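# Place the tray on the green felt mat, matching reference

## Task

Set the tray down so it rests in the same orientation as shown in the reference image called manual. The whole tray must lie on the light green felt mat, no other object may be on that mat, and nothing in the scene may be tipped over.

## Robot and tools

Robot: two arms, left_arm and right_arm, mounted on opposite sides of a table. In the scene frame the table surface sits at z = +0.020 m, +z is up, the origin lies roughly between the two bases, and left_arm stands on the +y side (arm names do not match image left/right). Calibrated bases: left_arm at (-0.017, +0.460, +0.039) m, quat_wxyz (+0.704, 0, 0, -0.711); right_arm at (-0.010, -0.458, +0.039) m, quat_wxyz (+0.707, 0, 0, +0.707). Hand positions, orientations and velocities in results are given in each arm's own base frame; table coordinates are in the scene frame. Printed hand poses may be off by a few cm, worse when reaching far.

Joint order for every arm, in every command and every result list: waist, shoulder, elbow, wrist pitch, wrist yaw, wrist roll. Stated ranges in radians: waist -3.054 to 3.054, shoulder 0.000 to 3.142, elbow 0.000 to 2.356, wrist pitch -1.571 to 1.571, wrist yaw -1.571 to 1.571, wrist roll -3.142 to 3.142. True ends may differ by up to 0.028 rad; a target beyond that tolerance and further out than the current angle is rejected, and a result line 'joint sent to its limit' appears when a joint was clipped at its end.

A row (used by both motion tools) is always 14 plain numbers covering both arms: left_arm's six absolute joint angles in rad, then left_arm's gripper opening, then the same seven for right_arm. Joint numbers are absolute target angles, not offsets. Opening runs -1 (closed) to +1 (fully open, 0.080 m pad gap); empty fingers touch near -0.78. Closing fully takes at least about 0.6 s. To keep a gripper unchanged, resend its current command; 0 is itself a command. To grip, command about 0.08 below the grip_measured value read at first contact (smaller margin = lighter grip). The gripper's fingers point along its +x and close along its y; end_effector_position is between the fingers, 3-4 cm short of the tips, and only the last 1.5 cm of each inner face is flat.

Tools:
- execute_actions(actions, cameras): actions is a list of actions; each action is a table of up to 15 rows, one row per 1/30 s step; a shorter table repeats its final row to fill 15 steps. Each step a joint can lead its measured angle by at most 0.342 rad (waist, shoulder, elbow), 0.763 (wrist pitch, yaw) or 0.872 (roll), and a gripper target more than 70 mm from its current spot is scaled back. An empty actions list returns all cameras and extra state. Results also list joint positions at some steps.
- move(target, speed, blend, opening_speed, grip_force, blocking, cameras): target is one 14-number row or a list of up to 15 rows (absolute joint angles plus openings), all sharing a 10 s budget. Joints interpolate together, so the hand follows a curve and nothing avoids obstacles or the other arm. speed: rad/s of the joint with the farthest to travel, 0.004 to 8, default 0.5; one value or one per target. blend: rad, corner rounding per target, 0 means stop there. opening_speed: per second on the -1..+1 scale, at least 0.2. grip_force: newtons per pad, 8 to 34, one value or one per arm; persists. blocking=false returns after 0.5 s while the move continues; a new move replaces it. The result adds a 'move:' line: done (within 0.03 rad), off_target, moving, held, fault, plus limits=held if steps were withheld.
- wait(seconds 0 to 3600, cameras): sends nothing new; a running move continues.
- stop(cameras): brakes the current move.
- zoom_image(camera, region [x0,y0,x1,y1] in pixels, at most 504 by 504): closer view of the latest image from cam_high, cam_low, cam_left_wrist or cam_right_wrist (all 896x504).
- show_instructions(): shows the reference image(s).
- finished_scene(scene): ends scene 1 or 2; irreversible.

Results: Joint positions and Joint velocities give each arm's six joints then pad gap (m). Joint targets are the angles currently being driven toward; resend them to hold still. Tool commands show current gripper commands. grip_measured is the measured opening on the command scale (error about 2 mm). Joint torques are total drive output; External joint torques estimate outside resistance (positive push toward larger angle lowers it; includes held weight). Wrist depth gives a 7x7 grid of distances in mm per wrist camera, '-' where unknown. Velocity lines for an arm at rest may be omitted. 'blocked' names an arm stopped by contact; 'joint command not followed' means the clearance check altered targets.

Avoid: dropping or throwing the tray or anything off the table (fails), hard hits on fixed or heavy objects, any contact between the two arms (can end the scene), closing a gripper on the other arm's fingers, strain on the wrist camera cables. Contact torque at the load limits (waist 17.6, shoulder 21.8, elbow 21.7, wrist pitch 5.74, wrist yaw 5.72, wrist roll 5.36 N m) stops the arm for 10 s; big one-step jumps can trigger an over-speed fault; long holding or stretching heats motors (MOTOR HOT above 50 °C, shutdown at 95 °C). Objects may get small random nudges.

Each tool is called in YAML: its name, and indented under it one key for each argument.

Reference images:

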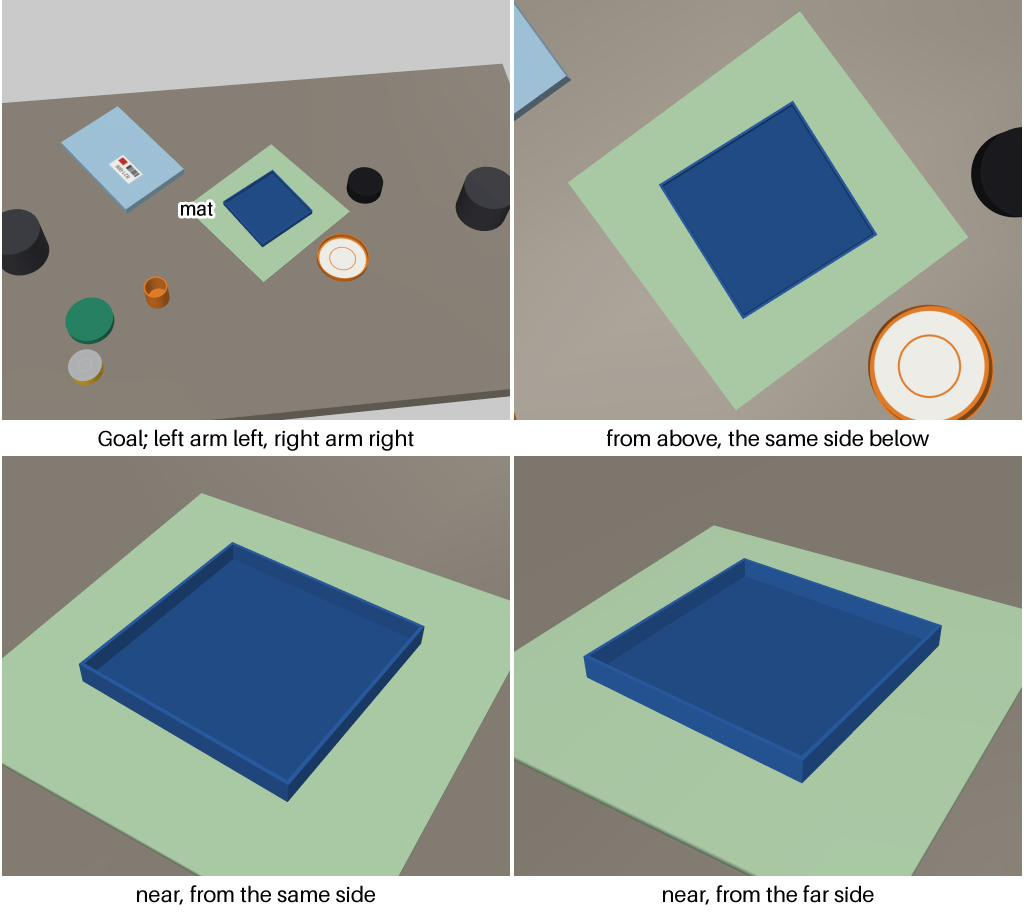

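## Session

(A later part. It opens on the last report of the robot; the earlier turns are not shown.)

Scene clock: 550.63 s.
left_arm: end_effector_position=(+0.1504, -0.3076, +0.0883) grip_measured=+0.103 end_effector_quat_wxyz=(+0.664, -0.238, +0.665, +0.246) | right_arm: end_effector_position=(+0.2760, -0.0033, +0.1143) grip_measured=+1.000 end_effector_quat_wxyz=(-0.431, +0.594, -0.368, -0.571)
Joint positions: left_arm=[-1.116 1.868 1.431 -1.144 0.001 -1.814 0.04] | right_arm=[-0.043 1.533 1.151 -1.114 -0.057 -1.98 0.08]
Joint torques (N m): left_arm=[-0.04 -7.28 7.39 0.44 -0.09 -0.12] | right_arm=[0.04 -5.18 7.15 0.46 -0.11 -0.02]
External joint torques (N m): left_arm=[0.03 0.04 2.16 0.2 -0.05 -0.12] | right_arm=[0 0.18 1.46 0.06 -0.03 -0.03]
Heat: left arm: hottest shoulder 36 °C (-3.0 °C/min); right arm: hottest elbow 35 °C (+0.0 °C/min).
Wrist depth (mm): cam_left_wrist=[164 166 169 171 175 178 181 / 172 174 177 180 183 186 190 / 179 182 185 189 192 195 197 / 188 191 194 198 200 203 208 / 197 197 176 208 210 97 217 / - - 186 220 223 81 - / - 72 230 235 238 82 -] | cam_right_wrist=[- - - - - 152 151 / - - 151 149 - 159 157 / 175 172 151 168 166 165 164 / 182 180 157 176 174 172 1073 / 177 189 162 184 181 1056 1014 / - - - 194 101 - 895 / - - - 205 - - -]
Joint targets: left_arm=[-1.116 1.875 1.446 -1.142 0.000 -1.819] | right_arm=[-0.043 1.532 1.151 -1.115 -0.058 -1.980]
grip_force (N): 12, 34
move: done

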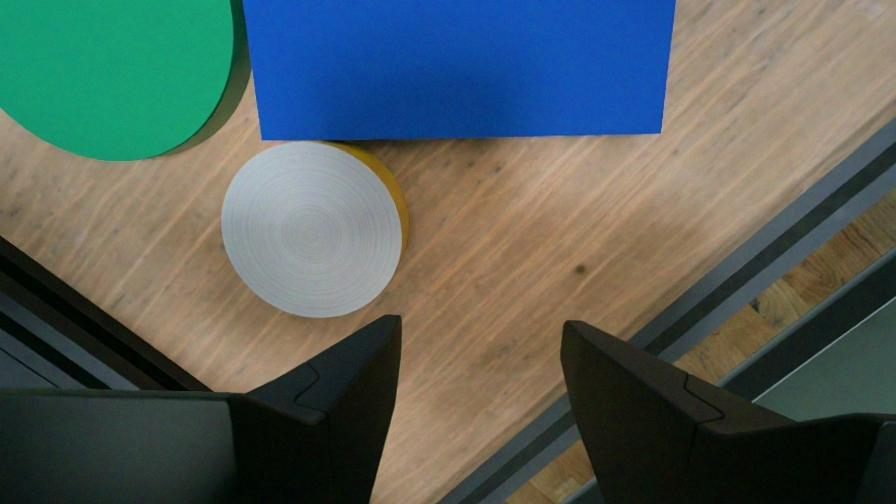

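move:
  target:
    - [-1.111, 1.9744, 1.3095, -0.9059, 0, -1.814, -0.25, -0.043, 1.532, 1.151, -1.115, -0.058, -1.98, 1]
    - [-1.0126, 1.9512, 1.2758, -0.8954, 0, -1.716, -0.25, -0.043, 1.532, 1.151, -1.115, -0.058, -1.98, 1]
    - [-0.9257, 1.9405, 1.2606, -0.8911, 0, -1.629, -0.25, -0.043, 1.532, 1.151, -1.115, -0.058, -1.98, 1]
    - [-0.8382, 1.9388, 1.2581, -0.8904, 0, -1.541, -0.25, -0.043, 1.532, 1.151, -1.115, -0.058, -1.98, 1]
  speed: [0.4,0.12,0.15,0.15]
  blend: [0,0.02,0.02,0]
  cameras: ["cam_right_wrist","cam_high"]

Scene clock: 581.37 s.
left_arm: end_effector_position=(+0.2296, -0.2588, +0.0241) grip_measured=-0.247 end_effector_quat_wxyz=(+0.663, -0.244, +0.665, +0.242) | right_arm: end_effector_position=(+0.2760, -0.0033, +0.1143) grip_measured=+1.000 end_effector_quat_wxyz=(-0.431, +0.594, -0.368, -0.571)
Joint positions: left_arm=[-0.844 1.947 1.27 -0.892 0.004 -1.544 0.024] | right_arm=[-0.043 1.533 1.151 -1.114 -0.057 -1.98 0.08]
Joint torques (N m): left_arm=[0.49 -9.12 3.93 0.48 -0.19 0.19] | right_arm=[0.17 -5.16 7.26 0.46 -0.14 -0.03]
External joint torques (N m): left_arm=[0.46 -1.61 -0.93 0.22 -0.13 0.19] | right_arm=[0.17 0.32 1.47 0.06 -0.06 -0.03]
Heat: left arm: hottest shoulder 42 °C (+5.1 °C/min); right arm: hottest elbow 35 °C (+0.0 °C/min).
Wrist depth (mm): cam_left_wrist=[164 166 169 172 175 178 181 / 171 174 177 180 183 186 190 / 180 183 185 189 192 194 198 / 188 191 194 197 200 204 208 / 198 197 176 208 210 97 217 / - - 186 220 223 81 - / - 72 230 235 238 82 -] | cam_right_wrist=[- - 85 - - 94 94 / - - 88 - - 97 97 / - - 93 - 91 102 102 / - - 96 95 - 106 106 / - 117 117 115 114 113 111 / - 121 - 120 101 117 116 / - - - 127 - - -]
Joint targets: left_arm=[-0.838 1.939 1.258 -0.891 0.000 -1.541] | right_arm=[-0.043 1.532 1.151 -1.115 -0.058 -1.980]
grip_force (N): 12, 34
move: done
Images, in order (width x height): cam_high 896x504, cam_right_wrist 896x504.

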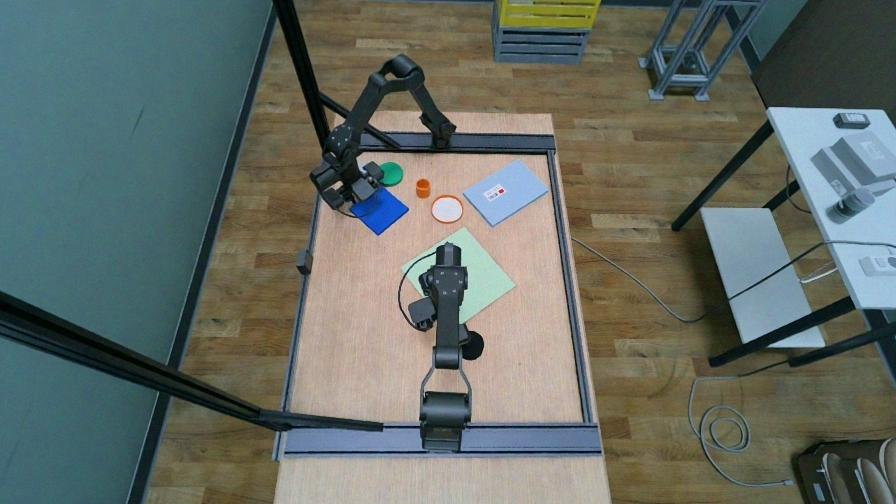

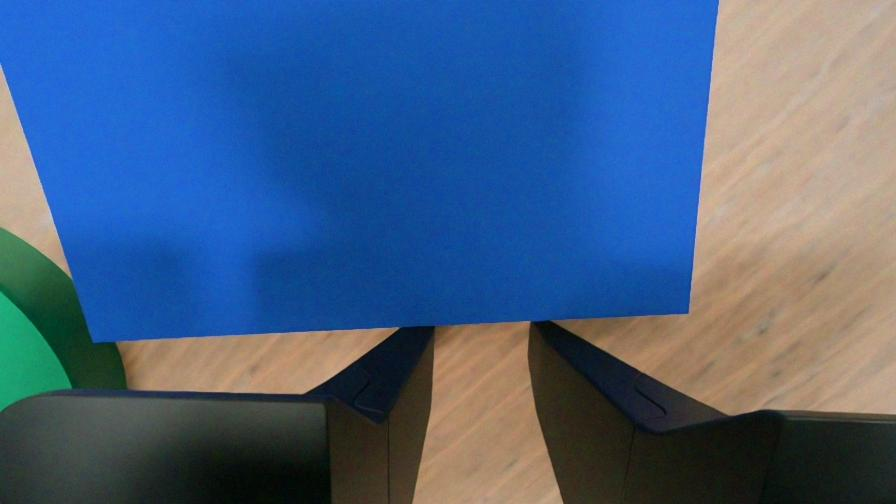

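move:
  target:
    - [-0.88, 1.9516, 1.2763, -0.8955, 0, -1.58, -0.25, -0.043, 1.532, 1.151, -1.115, -0.058, -1.98, 1]
    - [-0.8676, 1.863, 1.1514, -0.859, 0, -1.5676, 0.1, -0.043, 1.532, 1.151, -1.115, -0.058, -1.98, 1]
    - [-0.7478, 1.880, 1.1752, -0.866, 0, -1.4278, 0.1, -0.043, 1.532, 1.151, -1.115, -0.058, -1.98, 1]
    - [-0.6591, 1.9049, 1.2105, -0.8764, 0, -1.2991, 0.1, -0.043, 1.532, 1.151, -1.115, -0.058, -1.98, 1]
    - [-0.5749, 1.9388, 1.2581, -0.8904, 0, -1.1799, 0.1, -0.043, 1.532, 1.151, -1.115, -0.058, -1.98, 1]
    - [-0.5089, 1.973, 1.3075, -0.9053, 0, -1.0829, 0.1, -0.043, 1.532, 1.151, -1.115, -0.058, -1.98, 1]
  speed: [0.3,0.2,0.17,0.17,0.17,0.17]
  blend: [0,0,0.02,0.02,0.02,0]
  cameras: ["cam_right_wrist","cam_high"]

Scene clock: 617.93 s.
left_arm: end_effector_position=(+0.3049, -0.1725, +0.0248) grip_measured=+0.097 end_effector_quat_wxyz=(+0.677, -0.201, +0.679, +0.199) | right_arm: end_effector_position=(+0.2760, -0.0033, +0.1143) grip_measured=+1.000 end_effector_quat_wxyz=(-0.431, +0.594, -0.368, -0.571)
Joint positions: left_arm=[-0.513 1.963 1.295 -0.904 0.004 -1.086 0.039] | right_arm=[-0.043 1.533 1.151 -1.114 -0.057 -1.98 0.08]
Joint torques (N m): left_arm=[0.37 -7.15 6.71 0.29 -0.19 0.14] | right_arm=[0.05 -5.24 7.26 0.47 -0.14 -0.01]
External joint torques (N m): left_arm=[0.47 0.53 1.8 0 -0.15 0.14] | right_arm=[0.06 0.19 1.55 0.09 -0.05 -0.01]
Heat: left arm: hottest shoulder 50 °C (+12.0 °C/min); right arm: hottest elbow 35 °C (+0.0 °C/min). Fold the left arm in close to its base, or ease its load, before you think long.
Wrist depth (mm): cam_left_wrist=[164 166 169 172 175 178 181 / 172 174 177 180 183 186 190 / 180 183 185 190 192 194 197 / 188 191 194 197 200 204 208 / 198 197 176 208 210 97 217 / - - - 221 223 81 - / - 72 230 234 238 82 -] | cam_right_wrist=[97 - 85 83 - - - / 102 - 88 - - - 96 / 107 - - - - - 100 / 112 - - - - - 106 / 118 118 117 116 115 - 111 / - 122 - 121 117 - 116 / - - - 128 126 - -]
Joint targets: left_arm=[-0.509 1.973 1.307 -0.905 0.000 -1.083] | right_arm=[-0.043 1.532 1.151 -1.115 -0.058 -1.980]
MOTOR HOT: the shoulder of the left arm reports 50 °C; the controller stops that arm at 95 °C. To cool a motor, set the load down, stop pushing, or move to a pose that needs little force.
grip_force (N): 12, 34
move: done
Images, in order (width x height): cam_high 896x504, cam_right_wrist 896x504.

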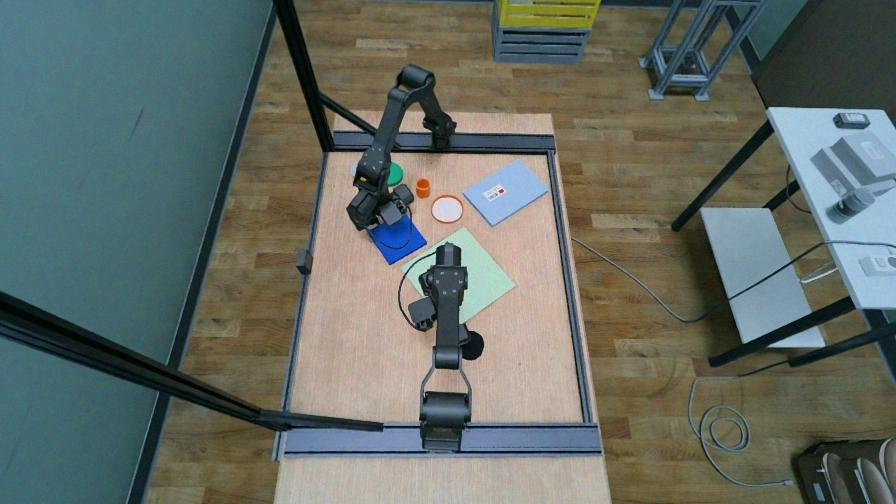

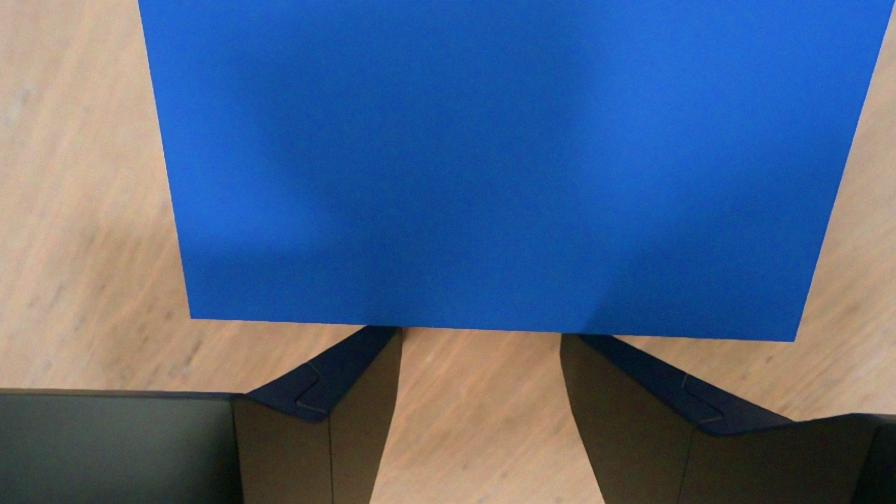

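zoom_image:
  camera: "cam_high"
  region: [340, 190, 540, 340]

Scaled by 2.520.

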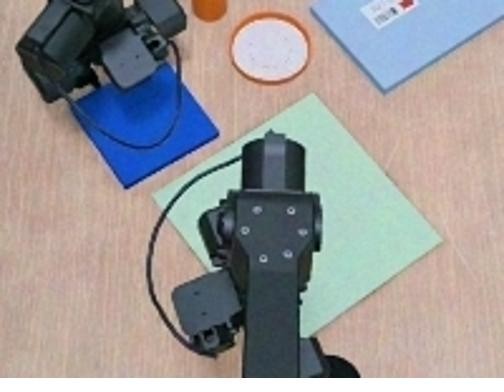

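move:
  target:
    - [-0.5524, 1.9415, 1.262, -0.8912, 0, -1.087, 0.1, -0.043, 1.532, 1.151, -1.115, -0.058, -1.98, 1]
    - [-0.488, 1.8368, 1.1187, -0.8527, 0, -1.023, -0.9, 0.1375, 2.013, 1.5958, -0.6828, 0, -0.3875, -0.9]
    - [-0.488, 1.8368, 1.1187, -0.8527, 0, -1.023, -0.9, 0.1375, 2.111, 1.4058, -0.3948, 0, -0.3875, -0.9]
  speed: [0.3,0.7,0.3]
  cameras: ["all"]
  grip_force: [12, 12]

Scene clock: 726.00 s.
left_arm: end_effector_position=(+0.2784, -0.1491, +0.0230) grip_measured=-0.751 end_effector_quat_wxyz=(+0.682, -0.186, +0.682, +0.187) | right_arm: end_effector_position=(+0.4803, +0.0662, +0.0337) grip_measured=-0.763 end_effector_quat_wxyz=(+0.834, -0.200, +0.489, +0.158)
Joint positions: left_arm=[-0.492 1.848 1.129 -0.853 0 -1.026 0.001] | right_arm=[0.136 2.095 1.419 -0.397 -0.003 -0.391 0.001]
Joint torques (N m): left_arm=[0.32 -8.59 4.1 0.4 -0.06 0.15] | right_arm=[0.13 -7.71 5.83 1.42 0.06 0.13]
External joint torques (N m): left_arm=[0.39 -1.68 -0.82 0.1 -0.02 0.15] | right_arm=[0.07 2.18 -0.26 0.3 0.09 0.12]
Heat: left arm: hottest shoulder 44 °C (+1.0 °C/min); right arm: hottest elbow 36 °C (+1.0 °C/min).
Wrist depth (mm): cam_left_wrist=[- - - - - 133 137 / - - 100 105 111 130 137 / 93 96 100 104 109 129 135 / 102 96 108 115 120 126 132 / 102 105 108 112 117 121 128 / 101 103 104 67 - - - / - - - - - - -] | cam_right_wrist=[97 96 95 83 - - - / 101 101 100 - - 86 - / 106 105 105 - - - - / 111 111 111 - - - - / 118 117 115 112 113 111 111 / - 121 120 - 117 116 116 / - - - - - - -]
Joint targets: left_arm=[-0.488 1.837 1.119 -0.853 0.000 -1.023] | right_arm=[0.137 2.111 1.406 -0.395 0.000 -0.388]
MOTOR HOT: cleared for the motors of the left arm.
grip_force (N): 12, 12
move: done

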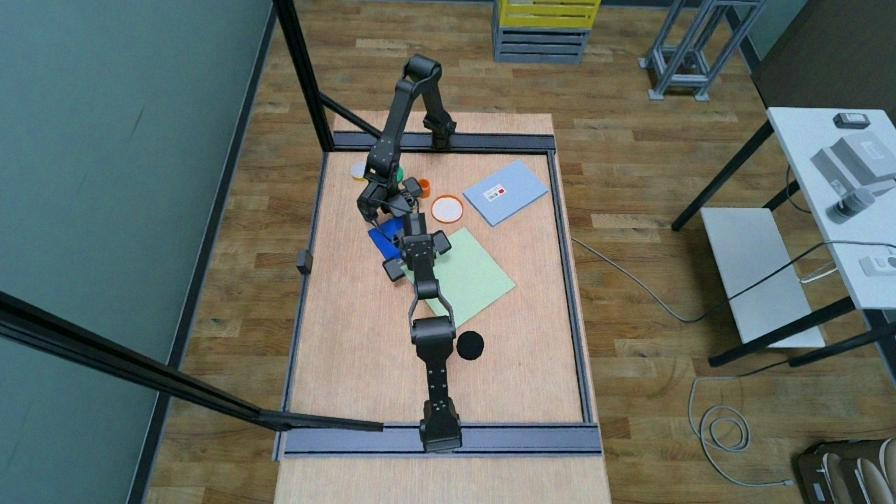

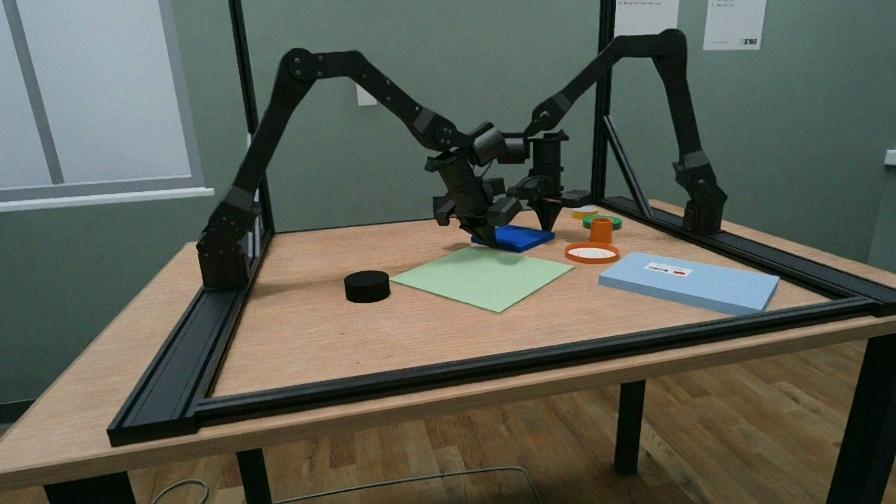

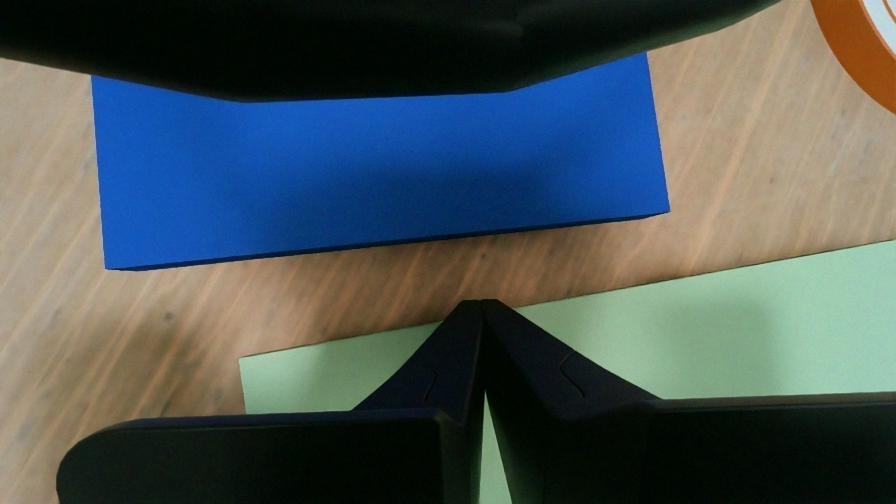

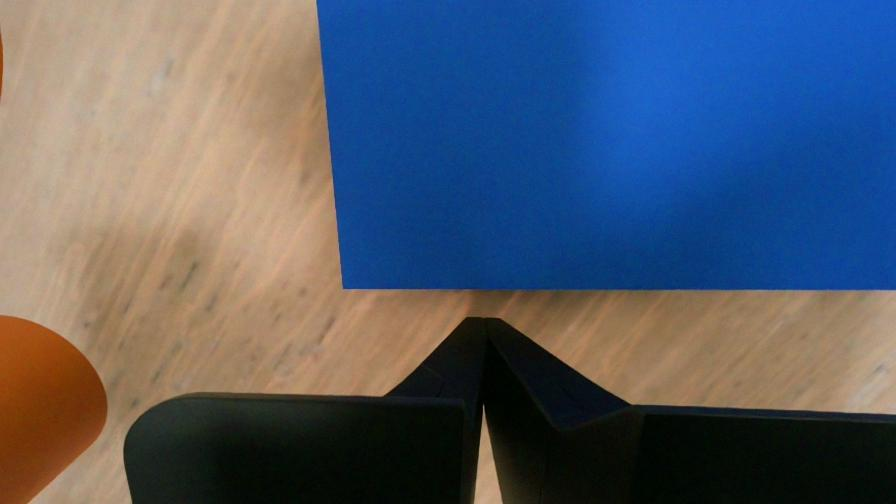

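move:
  target:
    - [-0.488, 1.8368, 1.1187, -0.8527, 0, -1.023, -0.9, 0.1022, 2.1678, 1.4669, -0.3691, 0, -0.503, -0.9]
    - [-0.4583, 1.8735, 1.1631, -0.8596, 0, -0.992, -0.9, 0.1022, 2.1678, 1.4669, -0.3691, 0, -0.503, -0.9]
    - [-0.4583, 1.8735, 1.1631, -0.8596, 0, -0.992, -0.9, 0.1114, 2.1977, 1.5177, -0.39, 0, -0.503, -0.9]
  speed: [0.2,0.1,0.08]
  cameras: ["cam_left_wrist","cam_right_wrist"]

Scene clock: 864.80 s.
left_arm: end_effector_position=(+0.2862, -0.1432, +0.0231) grip_measured=-0.751 end_effector_quat_wxyz=(+0.681, -0.185, +0.683, +0.186) | right_arm: end_effector_position=(+0.5040, +0.0551, +0.0273) grip_measured=-0.763 end_effector_quat_wxyz=(+0.830, -0.239, +0.475, +0.170)
Joint positions: left_arm=[-0.464 1.863 1.15 -0.86 0.001 -0.995 0.001] | right_arm=[0.108 2.172 1.506 -0.388 -0.002 -0.499 0.001]
Joint torques (N m): left_arm=[0.47 -6.42 6.76 0.42 -0.06 0.15] | right_arm=[0.46 -7.49 8.92 1.1 0 -0.12]
External joint torques (N m): left_arm=[0.45 0.55 1.89 0.12 -0.02 0.16] | right_arm=[0.48 2.82 2.86 -0.03 0.02 -0.13]
Heat: left arm: hottest shoulder 52 °C (+1.0 °C/min); right arm: hottest shoulder 43 °C (+1.0 °C/min). Fold the left arm in close to its base, or ease its load, before you think long.
Wrist depth (mm): cam_left_wrist=[- 89 94 99 121 129 132 / - 88 93 97 105 125 - / - 88 92 97 102 - - / 83 86 90 95 - - - / - 94 90 - - - - / - - - - - - - / - - - - - - -] | cam_right_wrist=[97 96 95 - - - - / 101 101 99 - - - - / 106 105 104 - - - - / 111 111 111 - - 93 92 / 118 117 116 - 115 113 112 / - 121 120 - 116 116 116 / - - - - - - -]
Joint targets: left_arm=[-0.458 1.874 1.163 -0.860 0.000 -0.992] | right_arm=[0.111 2.198 1.518 -0.390 0.000 -0.503]
MOTOR HOT: the shoulder of the left arm reports 52 °C; the controller stops that arm at 95 °C. To cool a motor, set the load down, stop pushing, or move to a pose that needs little force.
grip_force (N): 12, 12
move: done

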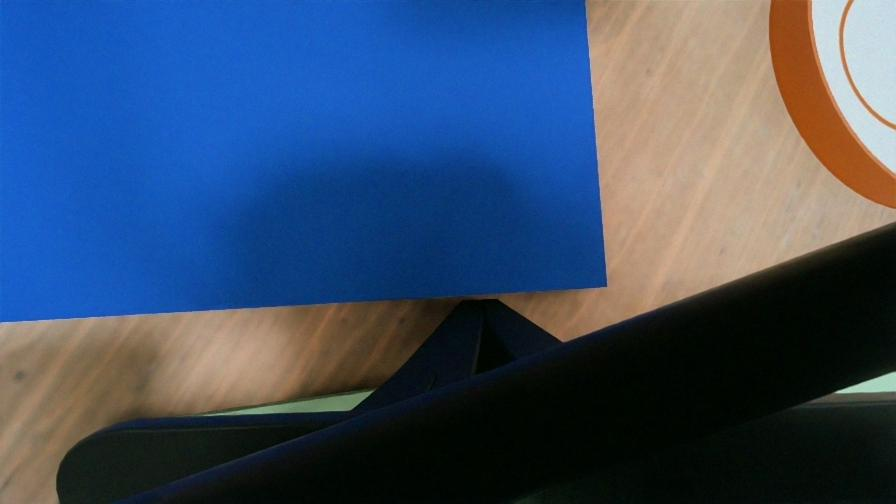

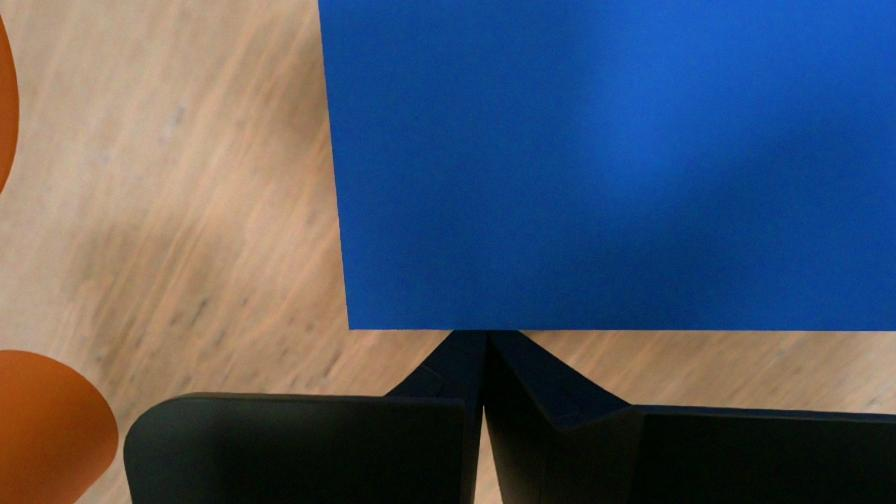

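move:
  target: [-0.4583, 1.8735, 1.1631, -0.8596, 0, -0.992, -0.9, 0.1205, 2.2274, 1.5682, -0.4109, 0, -0.503, -0.9]
  speed: 0.06
  cameras: ["cam_left_wrist"]

Scene clock: 874.77 s.
left_arm: end_effector_position=(+0.2850, -0.1439, +0.0231) grip_measured=-0.751 end_effector_quat_wxyz=(+0.679, -0.187, +0.686, +0.185) | right_arm: end_effector_position=(+0.5095, +0.0570, +0.0273) grip_measured=-0.763 end_effector_quat_wxyz=(+0.827, -0.241, +0.478, +0.171)
Joint positions: left_arm=[-0.464 1.863 1.15 -0.863 0.009 -0.995 0.001] | right_arm=[0.112 2.197 1.551 -0.417 0.002 -0.5 0.001]
Joint torques (N m): left_arm=[0.46 -6.4 6.74 0.61 -0.38 0.15] | right_arm=[0.92 -6.97 9.81 1.7 -0.13 -0.12]
External joint torques (N m): left_arm=[0.51 0.49 1.95 0.34 -0.35 0.15] | right_arm=[0.91 3.55 3.74 0.6 -0.1 -0.14]
Heat: left arm: hottest shoulder 51 °C (-1.0 °C/min); right arm: hottest shoulder 42 °C (+0.0 °C/min). Fold the left arm in close to its base, or ease its load, before you think long.
Wrist depth (mm): cam_left_wrist=[- 88 93 98 106 128 137 / - 87 92 97 104 126 135 / - 87 91 96 103 125 131 / 82 86 90 95 102 123 131 / - 86 99 95 114 120 - / - 95 100 67 - - - / - - - - - - -] | cam_right_wrist=[96 95 94 - - - - / 100 100 98 - - - - / 105 105 104 - - - - / 111 110 110 - - - 93 / 117 117 116 100 114 114 112 / - 121 120 - 117 117 116 / - - - - - - -]
Joint targets: left_arm=[-0.458 1.874 1.163 -0.860 0.000 -0.992] | right_arm=[0.120 2.227 1.568 -0.411 0.000 -0.503]
MOTOR HOT: still on. The shoulder of the left arm reports 51 °C.
grip_force (N): 12, 12
move: off_target (right_arm); right_arm: the shoulder is farthest, 0.031 rad from its target

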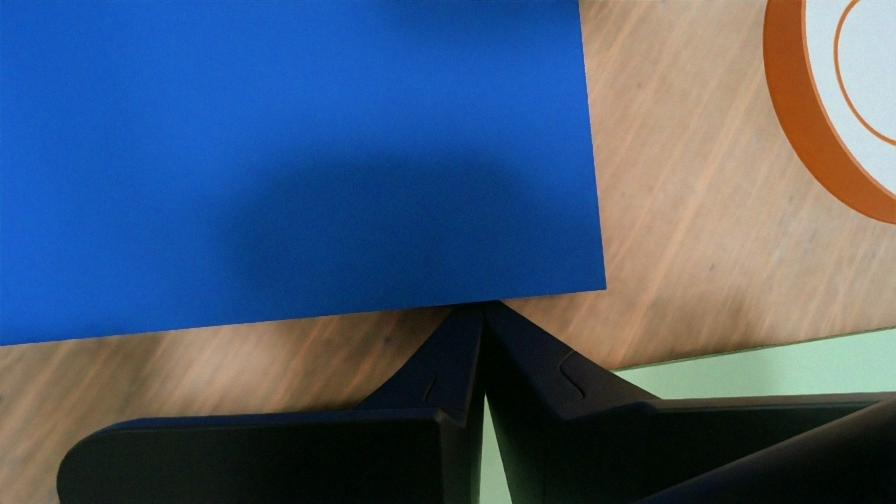

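move:
  target:
    - [-0.4583, 1.8735, 1.1631, -0.8596, 0, -0.992, -0.9, 0.1277, 2.2512, 1.6087, -0.4277, 0, -0.503, -0.9]
    - [-0.4764, 1.8492, 1.2938, -1.0146, 0, -1.010, -0.9, 0.1454, 2.1844, 1.6552, -0.5408, 0, -0.485, -0.9]
  speed: [0.06,0.1]
  cameras: ["cam_left_wrist","cam_low"]

Scene clock: 899.70 s.
left_arm: end_effector_position=(+0.2876, -0.1517, +0.0511) grip_measured=-0.751 end_effector_quat_wxyz=(+0.669, -0.179, +0.696, +0.190) | right_arm: end_effector_position=(+0.5064, +0.0699, +0.0387) grip_measured=-0.763 end_effector_quat_wxyz=(+0.813, -0.242, +0.498, +0.182)
Joint positions: left_arm=[-0.479 1.865 1.273 -1.016 0.014 -1.006 0.001] | right_arm=[0.139 2.204 1.635 -0.544 0.006 -0.489 0.001]
Joint torques (N m): left_arm=[0.24 -9.5 7.81 0.41 -0.57 -0.1] | right_arm=[0.68 -12.87 10.37 1.45 -0.24 0.1]
External joint torques (N m): left_arm=[0.21 -2.38 2.75 0.16 -0.53 -0.09] | right_arm=[0.68 -2.25 4.26 0.43 -0.22 0.09]
Heat: left arm: hottest shoulder 49 °C (-3.0 °C/min); right arm: hottest shoulder 43 °C (+0.0 °C/min). Fold the left arm in close to its base, or ease its load, before you think long.
Wrist depth (mm): cam_left_wrist=[- 86 88 89 - 133 139 / - 87 89 91 94 132 137 / - 89 91 93 95 132 137 / - 91 92 95 98 132 139 / 102 105 110 96 123 131 138 / 102 105 110 67 - 128 - / - - - - - - -] | cam_right_wrist=[123 121 119 89 - - - / 129 127 125 - - 92 - / 137 134 132 - 95 95 - / 144 141 140 97 97 - 100 / - 150 149 - 145 142 140 / - 157 - - 147 147 144 / - - - - - - -]
Joint targets: left_arm=[-0.476 1.849 1.294 -1.015 0.000 -1.010] | right_arm=[0.145 2.184 1.655 -0.541 0.000 -0.485]
MOTOR HOT: still on. The shoulder of the left arm reports 49 °C.
grip_force (N): 12, 12
move: done
Images, in order (width x height): cam_low 896x504, cam_left_wrist 896x504.

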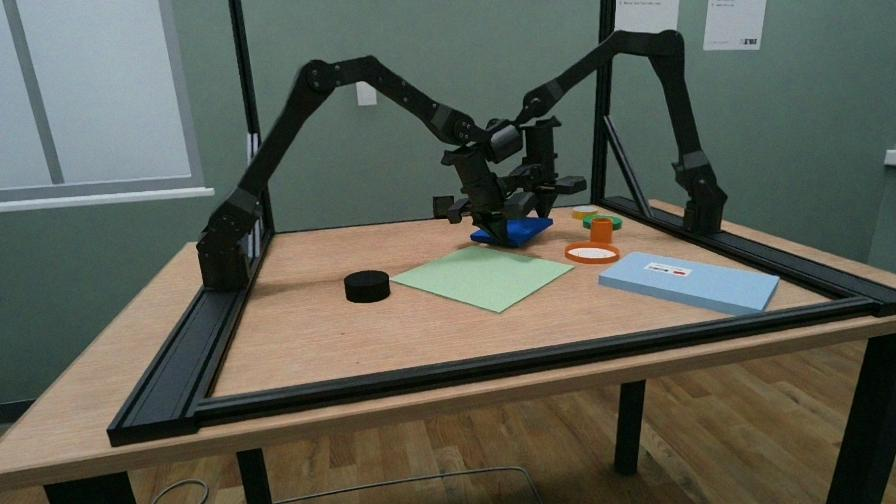

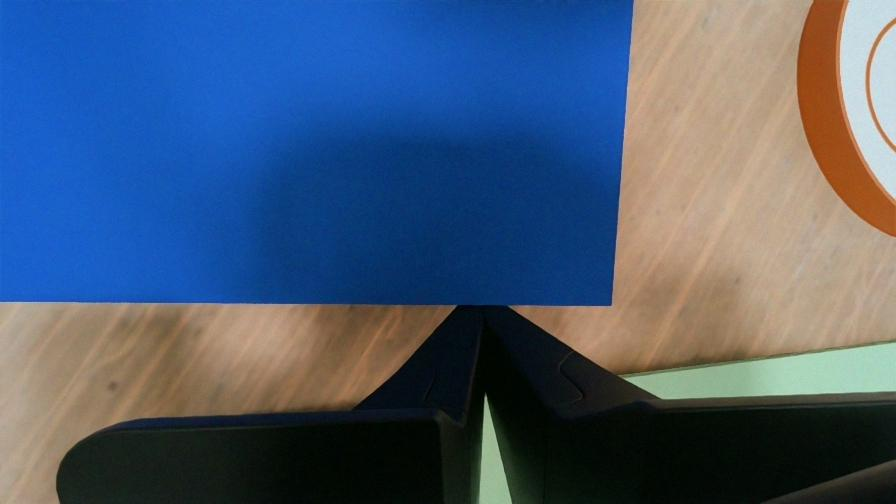

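move:
  target: [-0.5132, 1.9075, 1.505, -1.1577, 0, -1.047, -0.9, 0.1865, 2.094, 1.685, -0.6253, 0, -0.443, -0.9]
  speed: 0.12
  cameras: ["cam_left_wrist","cam_right_wrist","cam_low"]

Scene clock: 920.30 s.
left_arm: end_effector_position=(+0.3020, -0.1773, +0.0883) grip_measured=-0.751 end_effector_quat_wxyz=(+0.673, -0.183, +0.693, +0.182) | right_arm: end_effector_position=(+0.4950, +0.0887, +0.0807) grip_measured=-0.763 end_effector_quat_wxyz=(+0.819, -0.235, +0.489, +0.187)
Joint positions: left_arm=[-0.522 1.904 1.479 -1.164 0.022 -1.044 0.001] | right_arm=[0.179 2.115 1.657 -0.637 0.006 -0.447 0.001]
Joint torques (N m): left_arm=[0.74 -7.82 8.71 0.81 -0.88 -0.05] | right_arm=[0.67 -12.6 11.55 2.13 -0.23 0.12]
External joint torques (N m): left_arm=[0.73 -0.21 3.47 0.55 -0.84 -0.05] | right_arm=[0.69 -2.3 5.2 1.05 -0.21 0.11]
Heat: left arm: hottest shoulder 50 °C (-3.0 °C/min); right arm: hottest shoulder 46 °C (+3.0 °C/min). Fold the left arm in close to its base, or ease its load, before you think long.
Wrist depth (mm): cam_left_wrist=[143 121 108 99 175 183 191 / 142 123 107 99 90 180 190 / 141 123 111 100 92 179 189 / 140 128 110 99 171 178 187 / 139 144 150 97 168 177 186 / 139 144 148 67 - 173 183 / - - - - - - -] | cam_right_wrist=[155 154 - 86 - 121 146 / 163 162 - - 98 - 153 / 172 170 - - - - 161 / 180 180 178 - - 176 169 / - 191 - - 183 180 179 / - 199 196 - 189 189 189 / - - - - - - -]
Joint targets: left_arm=[-0.513 1.908 1.505 -1.158 0.000 -1.047] | right_arm=[0.186 2.094 1.685 -0.625 0.000 -0.443]
MOTOR HOT: still on. The shoulder of the left arm reports 50 °C.
grip_force (N): 12, 12
move: done
Images, in order (width x height): cam_low 896x504, cam_left_wrist 896x504, cam_right_wrist 896x504.

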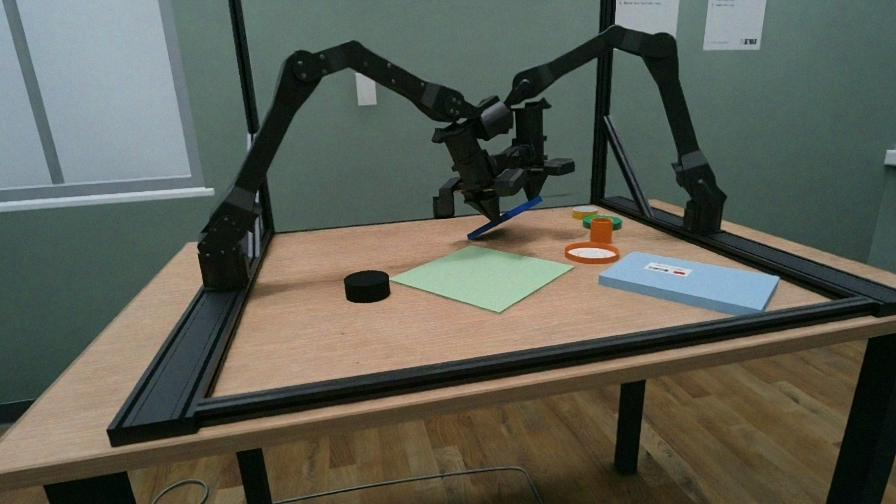

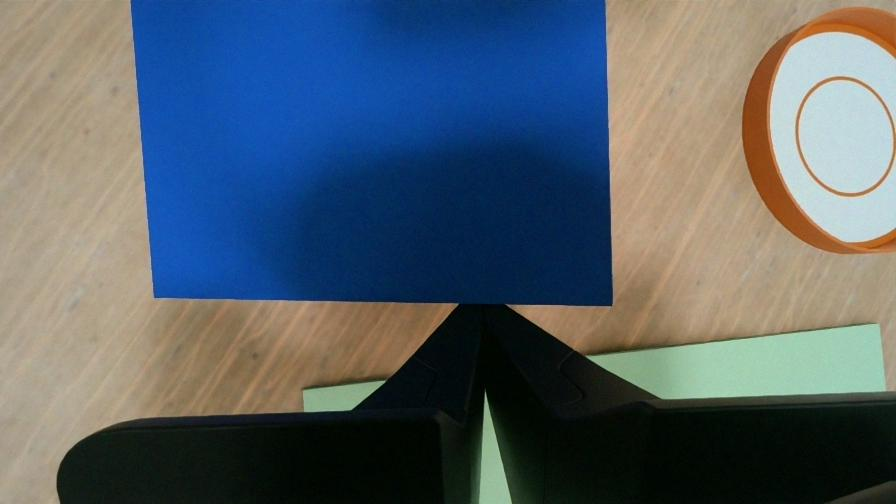

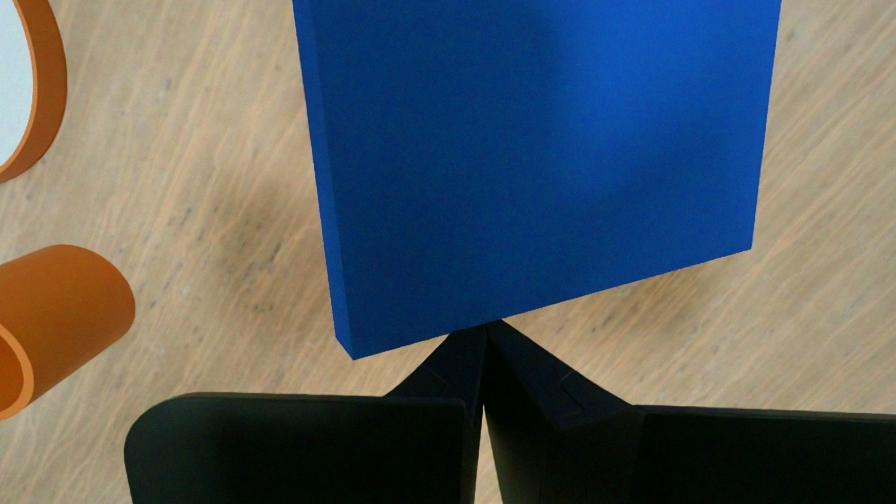

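move:
  target:
    - [-0.558, 1.947, 1.6306, -1.1737, 0, -1.092, -0.9, 0.2469, 2.0266, 1.658, -0.668, 0, -0.381, -0.9]
    - [-0.6011, 2.006, 1.725, -1.1288, 0, -1.135, -0.9, 0.3196, 1.9736, 1.600, -0.6633, 0, -0.307, -0.9]
  speed: 0.12
  blend: [0.02,0]
  cameras: ["cam_left_wrist","cam_right_wrist","cam_low"]

Scene clock: 937.07 s.
left_arm: end_effector_position=(+0.3415, -0.2332, +0.1144) grip_measured=-0.751 end_effector_quat_wxyz=(+0.713, -0.226, +0.648, +0.145) | right_arm: end_effector_position=(+0.4635, +0.1530, +0.1221) grip_measured=-0.763 end_effector_quat_wxyz=(+0.834, -0.211, +0.464, +0.211)
Joint positions: left_arm=[-0.598 2 1.707 -1.132 0.004 -1.131 0.001] | right_arm=[0.32 1.992 1.616 -0.665 0.003 -0.311 0.001]
Joint torques (N m): left_arm=[-0.26 -8.59 8.08 0.77 -0.19 -0.09] | right_arm=[-0.01 -11.36 6.2 1.43 -0.12 0.1]
External joint torques (N m): left_arm=[-0.22 0.02 2.46 0.24 -0.14 -0.1] | right_arm=[-0.01 -1.88 -0.2 0.31 -0.11 0.09]
Heat: left arm: hottest shoulder 50 °C (-1.0 °C/min); right arm: hottest shoulder 48 °C (+6.1 °C/min). Fold the left arm in close to its base, or ease its load, before you think long.
Wrist depth (mm): cam_left_wrist=[195 201 209 206 216 238 242 / 192 198 205 201 209 233 242 / 188 194 202 197 204 226 236 / 185 191 198 194 201 223 230 / 182 187 193 96 209 219 227 / 180 185 - 67 - 215 223 / - - - - - - -] | cam_right_wrist=[166 - - - 182 187 192 / 173 165 167 - 189 194 199 / 179 - 178 180 197 202 207 / 185 179 - - 205 210 216 / 193 197 203 204 213 220 - / 198 203 208 - 221 227 - / - - - - - - -]
Joint targets: left_arm=[-0.601 2.006 1.725 -1.129 0.000 -1.135] | right_arm=[0.320 1.974 1.600 -0.663 0.000 -0.307]
MOTOR HOT: still on. The shoulder of the left arm reports 50 °C.
grip_force (N): 12, 12
move: done
Images, in order (width x height): cam_low 896x504, cam_left_wrist 896x504, cam_right_wrist 896x504.

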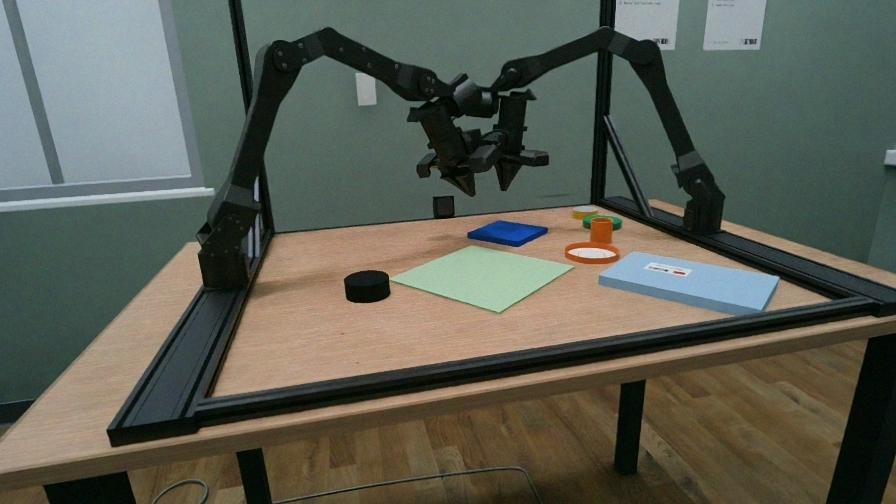

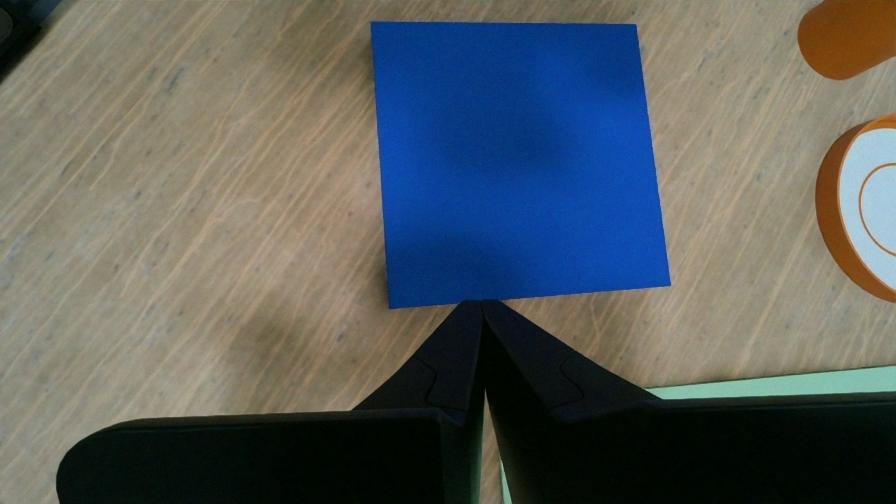

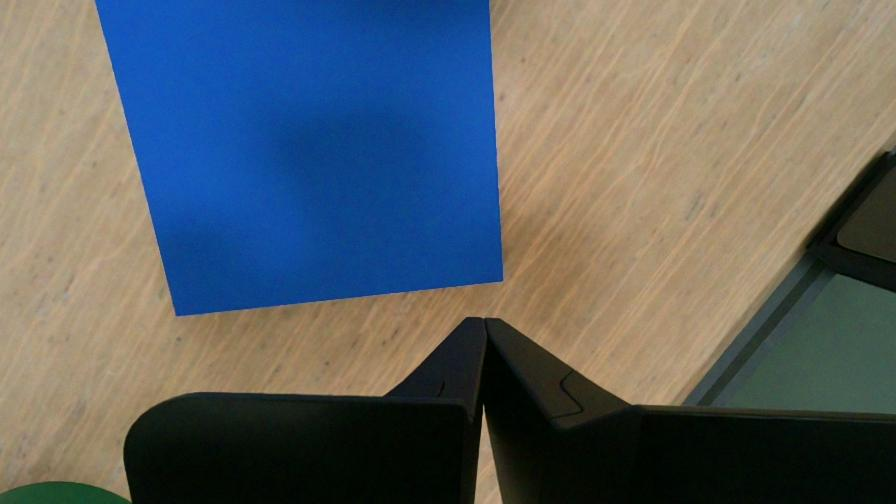

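move:
  target:
    - [-0.6142, 1.8112, 1.4647, -1.2235, 0, -1.203, -0.9, 0.1727, 2.0889, 1.7334, -0.7145, 0, -0.502, -0.9]
    - [-0.6142, 1.9081, 1.2101, -0.872, 0, -1.203, -0.9, 0.1727, 2.1893, 1.508, -0.3887, 0, -0.502, -0.9]
    - [-0.5698, 1.9286, 1.239, -0.8801, 0, -1.159, -0.9, 0.1727, 2.1893, 1.508, -0.3887, 0, -0.502, -0.9]
    - [-0.5698, 1.9286, 1.239, -0.8801, 0, -1.159, -0.9, 0.2069, 2.3184, 1.7293, -0.4809, 0, -0.468, -0.9]
  speed: [0.3,0.3,0.12,0.1]
  cameras: ["cam_left_wrist","cam_right_wrist"]

Scene clock: 1017.20 s.
left_arm: end_effector_position=(+0.2766, -0.1899, +0.0237) grip_measured=-0.751 end_effector_quat_wxyz=(+0.669, -0.205, +0.687, +0.195) | right_arm: end_effector_position=(+0.5255, +0.0997, +0.0281) grip_measured=-0.763 end_effector_quat_wxyz=(+0.820, -0.250, +0.476, +0.195)
Joint positions: left_arm=[-0.589 1.918 1.227 -0.886 0.029 -1.162 0.001] | right_arm=[0.19 2.283 1.706 -0.495 0.009 -0.473 0.001]
Joint torques (N m): left_arm=[1.67 -6.77 6.64 0.76 -1.14 0.15] | right_arm=[1.81 -7.11 10.68 2.36 -0.35 0.18]
External joint torques (N m): left_arm=[1.67 0.51 1.76 0.47 -1.11 0.15] | right_arm=[2.01 3.97 4.53 1.27 -0.35 0.17]
Heat: left arm: hottest shoulder 50 °C (+1.0 °C/min); right arm: hottest shoulder 51 °C (+2.0 °C/min). Fold the left arm in close to its base, or ease its load, before you think long. Fold the right arm in close to its base, or ease its load, before you think long.
Wrist depth (mm): cam_left_wrist=[- 88 92 97 119 127 136 / - 87 92 96 104 125 133 / - 87 91 96 102 - - / 83 86 90 94 - - - / - 84 - - - - - / - - - - - - - / - - - - - - -] | cam_right_wrist=[94 94 - 81 - - - / 99 99 98 84 85 - - / 104 104 103 - - 88 - / 110 110 110 - - - 93 / 117 116 115 99 113 113 111 / - 121 120 - 117 117 117 / - - - - - - -]
Joint targets: left_arm=[-0.570 1.929 1.239 -0.880 0.000 -1.159] | right_arm=[0.207 2.319 1.729 -0.481 0.000 -0.468]
MOTOR HOT: the shoulder of the right arm reports 51 °C; the controller stops that arm at 95 °C. To cool a motor, set the load down, stop pushing, or move to a pose that needs little force.
MOTOR HOT: still on. The shoulder of the left arm reports 50 °C.
grip_force (N): 12, 12
move: off_target (right_arm); right_arm: the shoulder is farthest, 0.035 rad from its target

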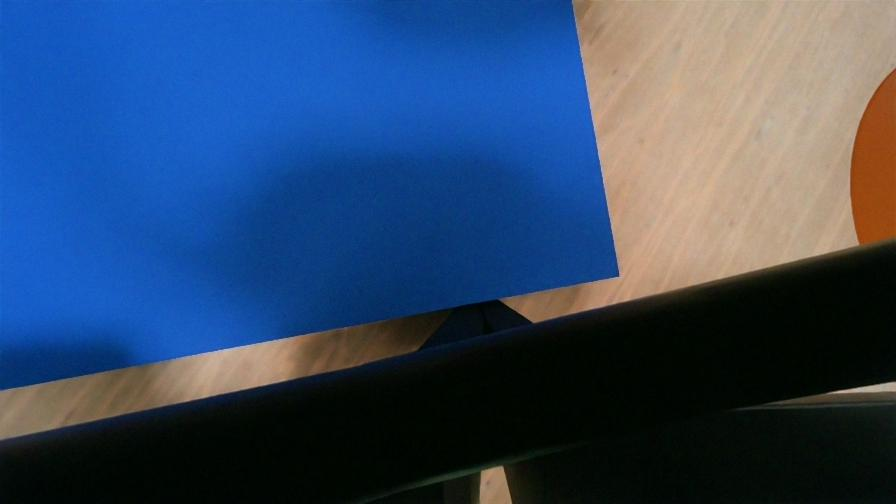

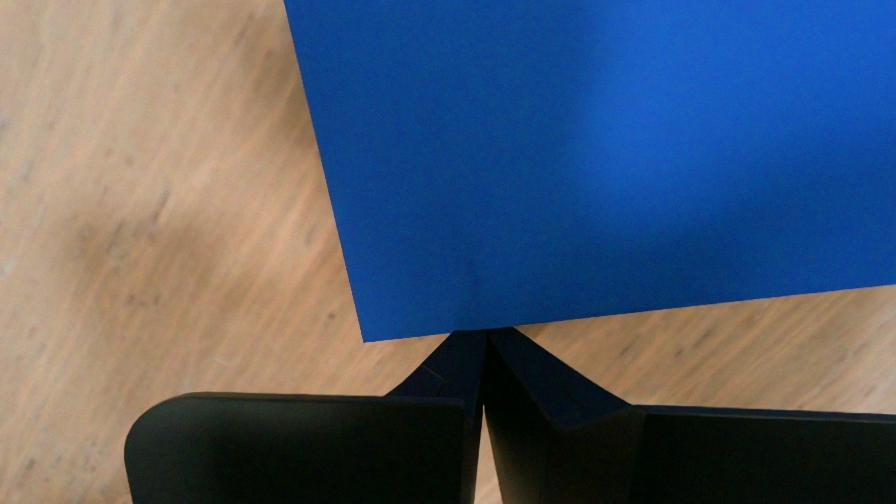

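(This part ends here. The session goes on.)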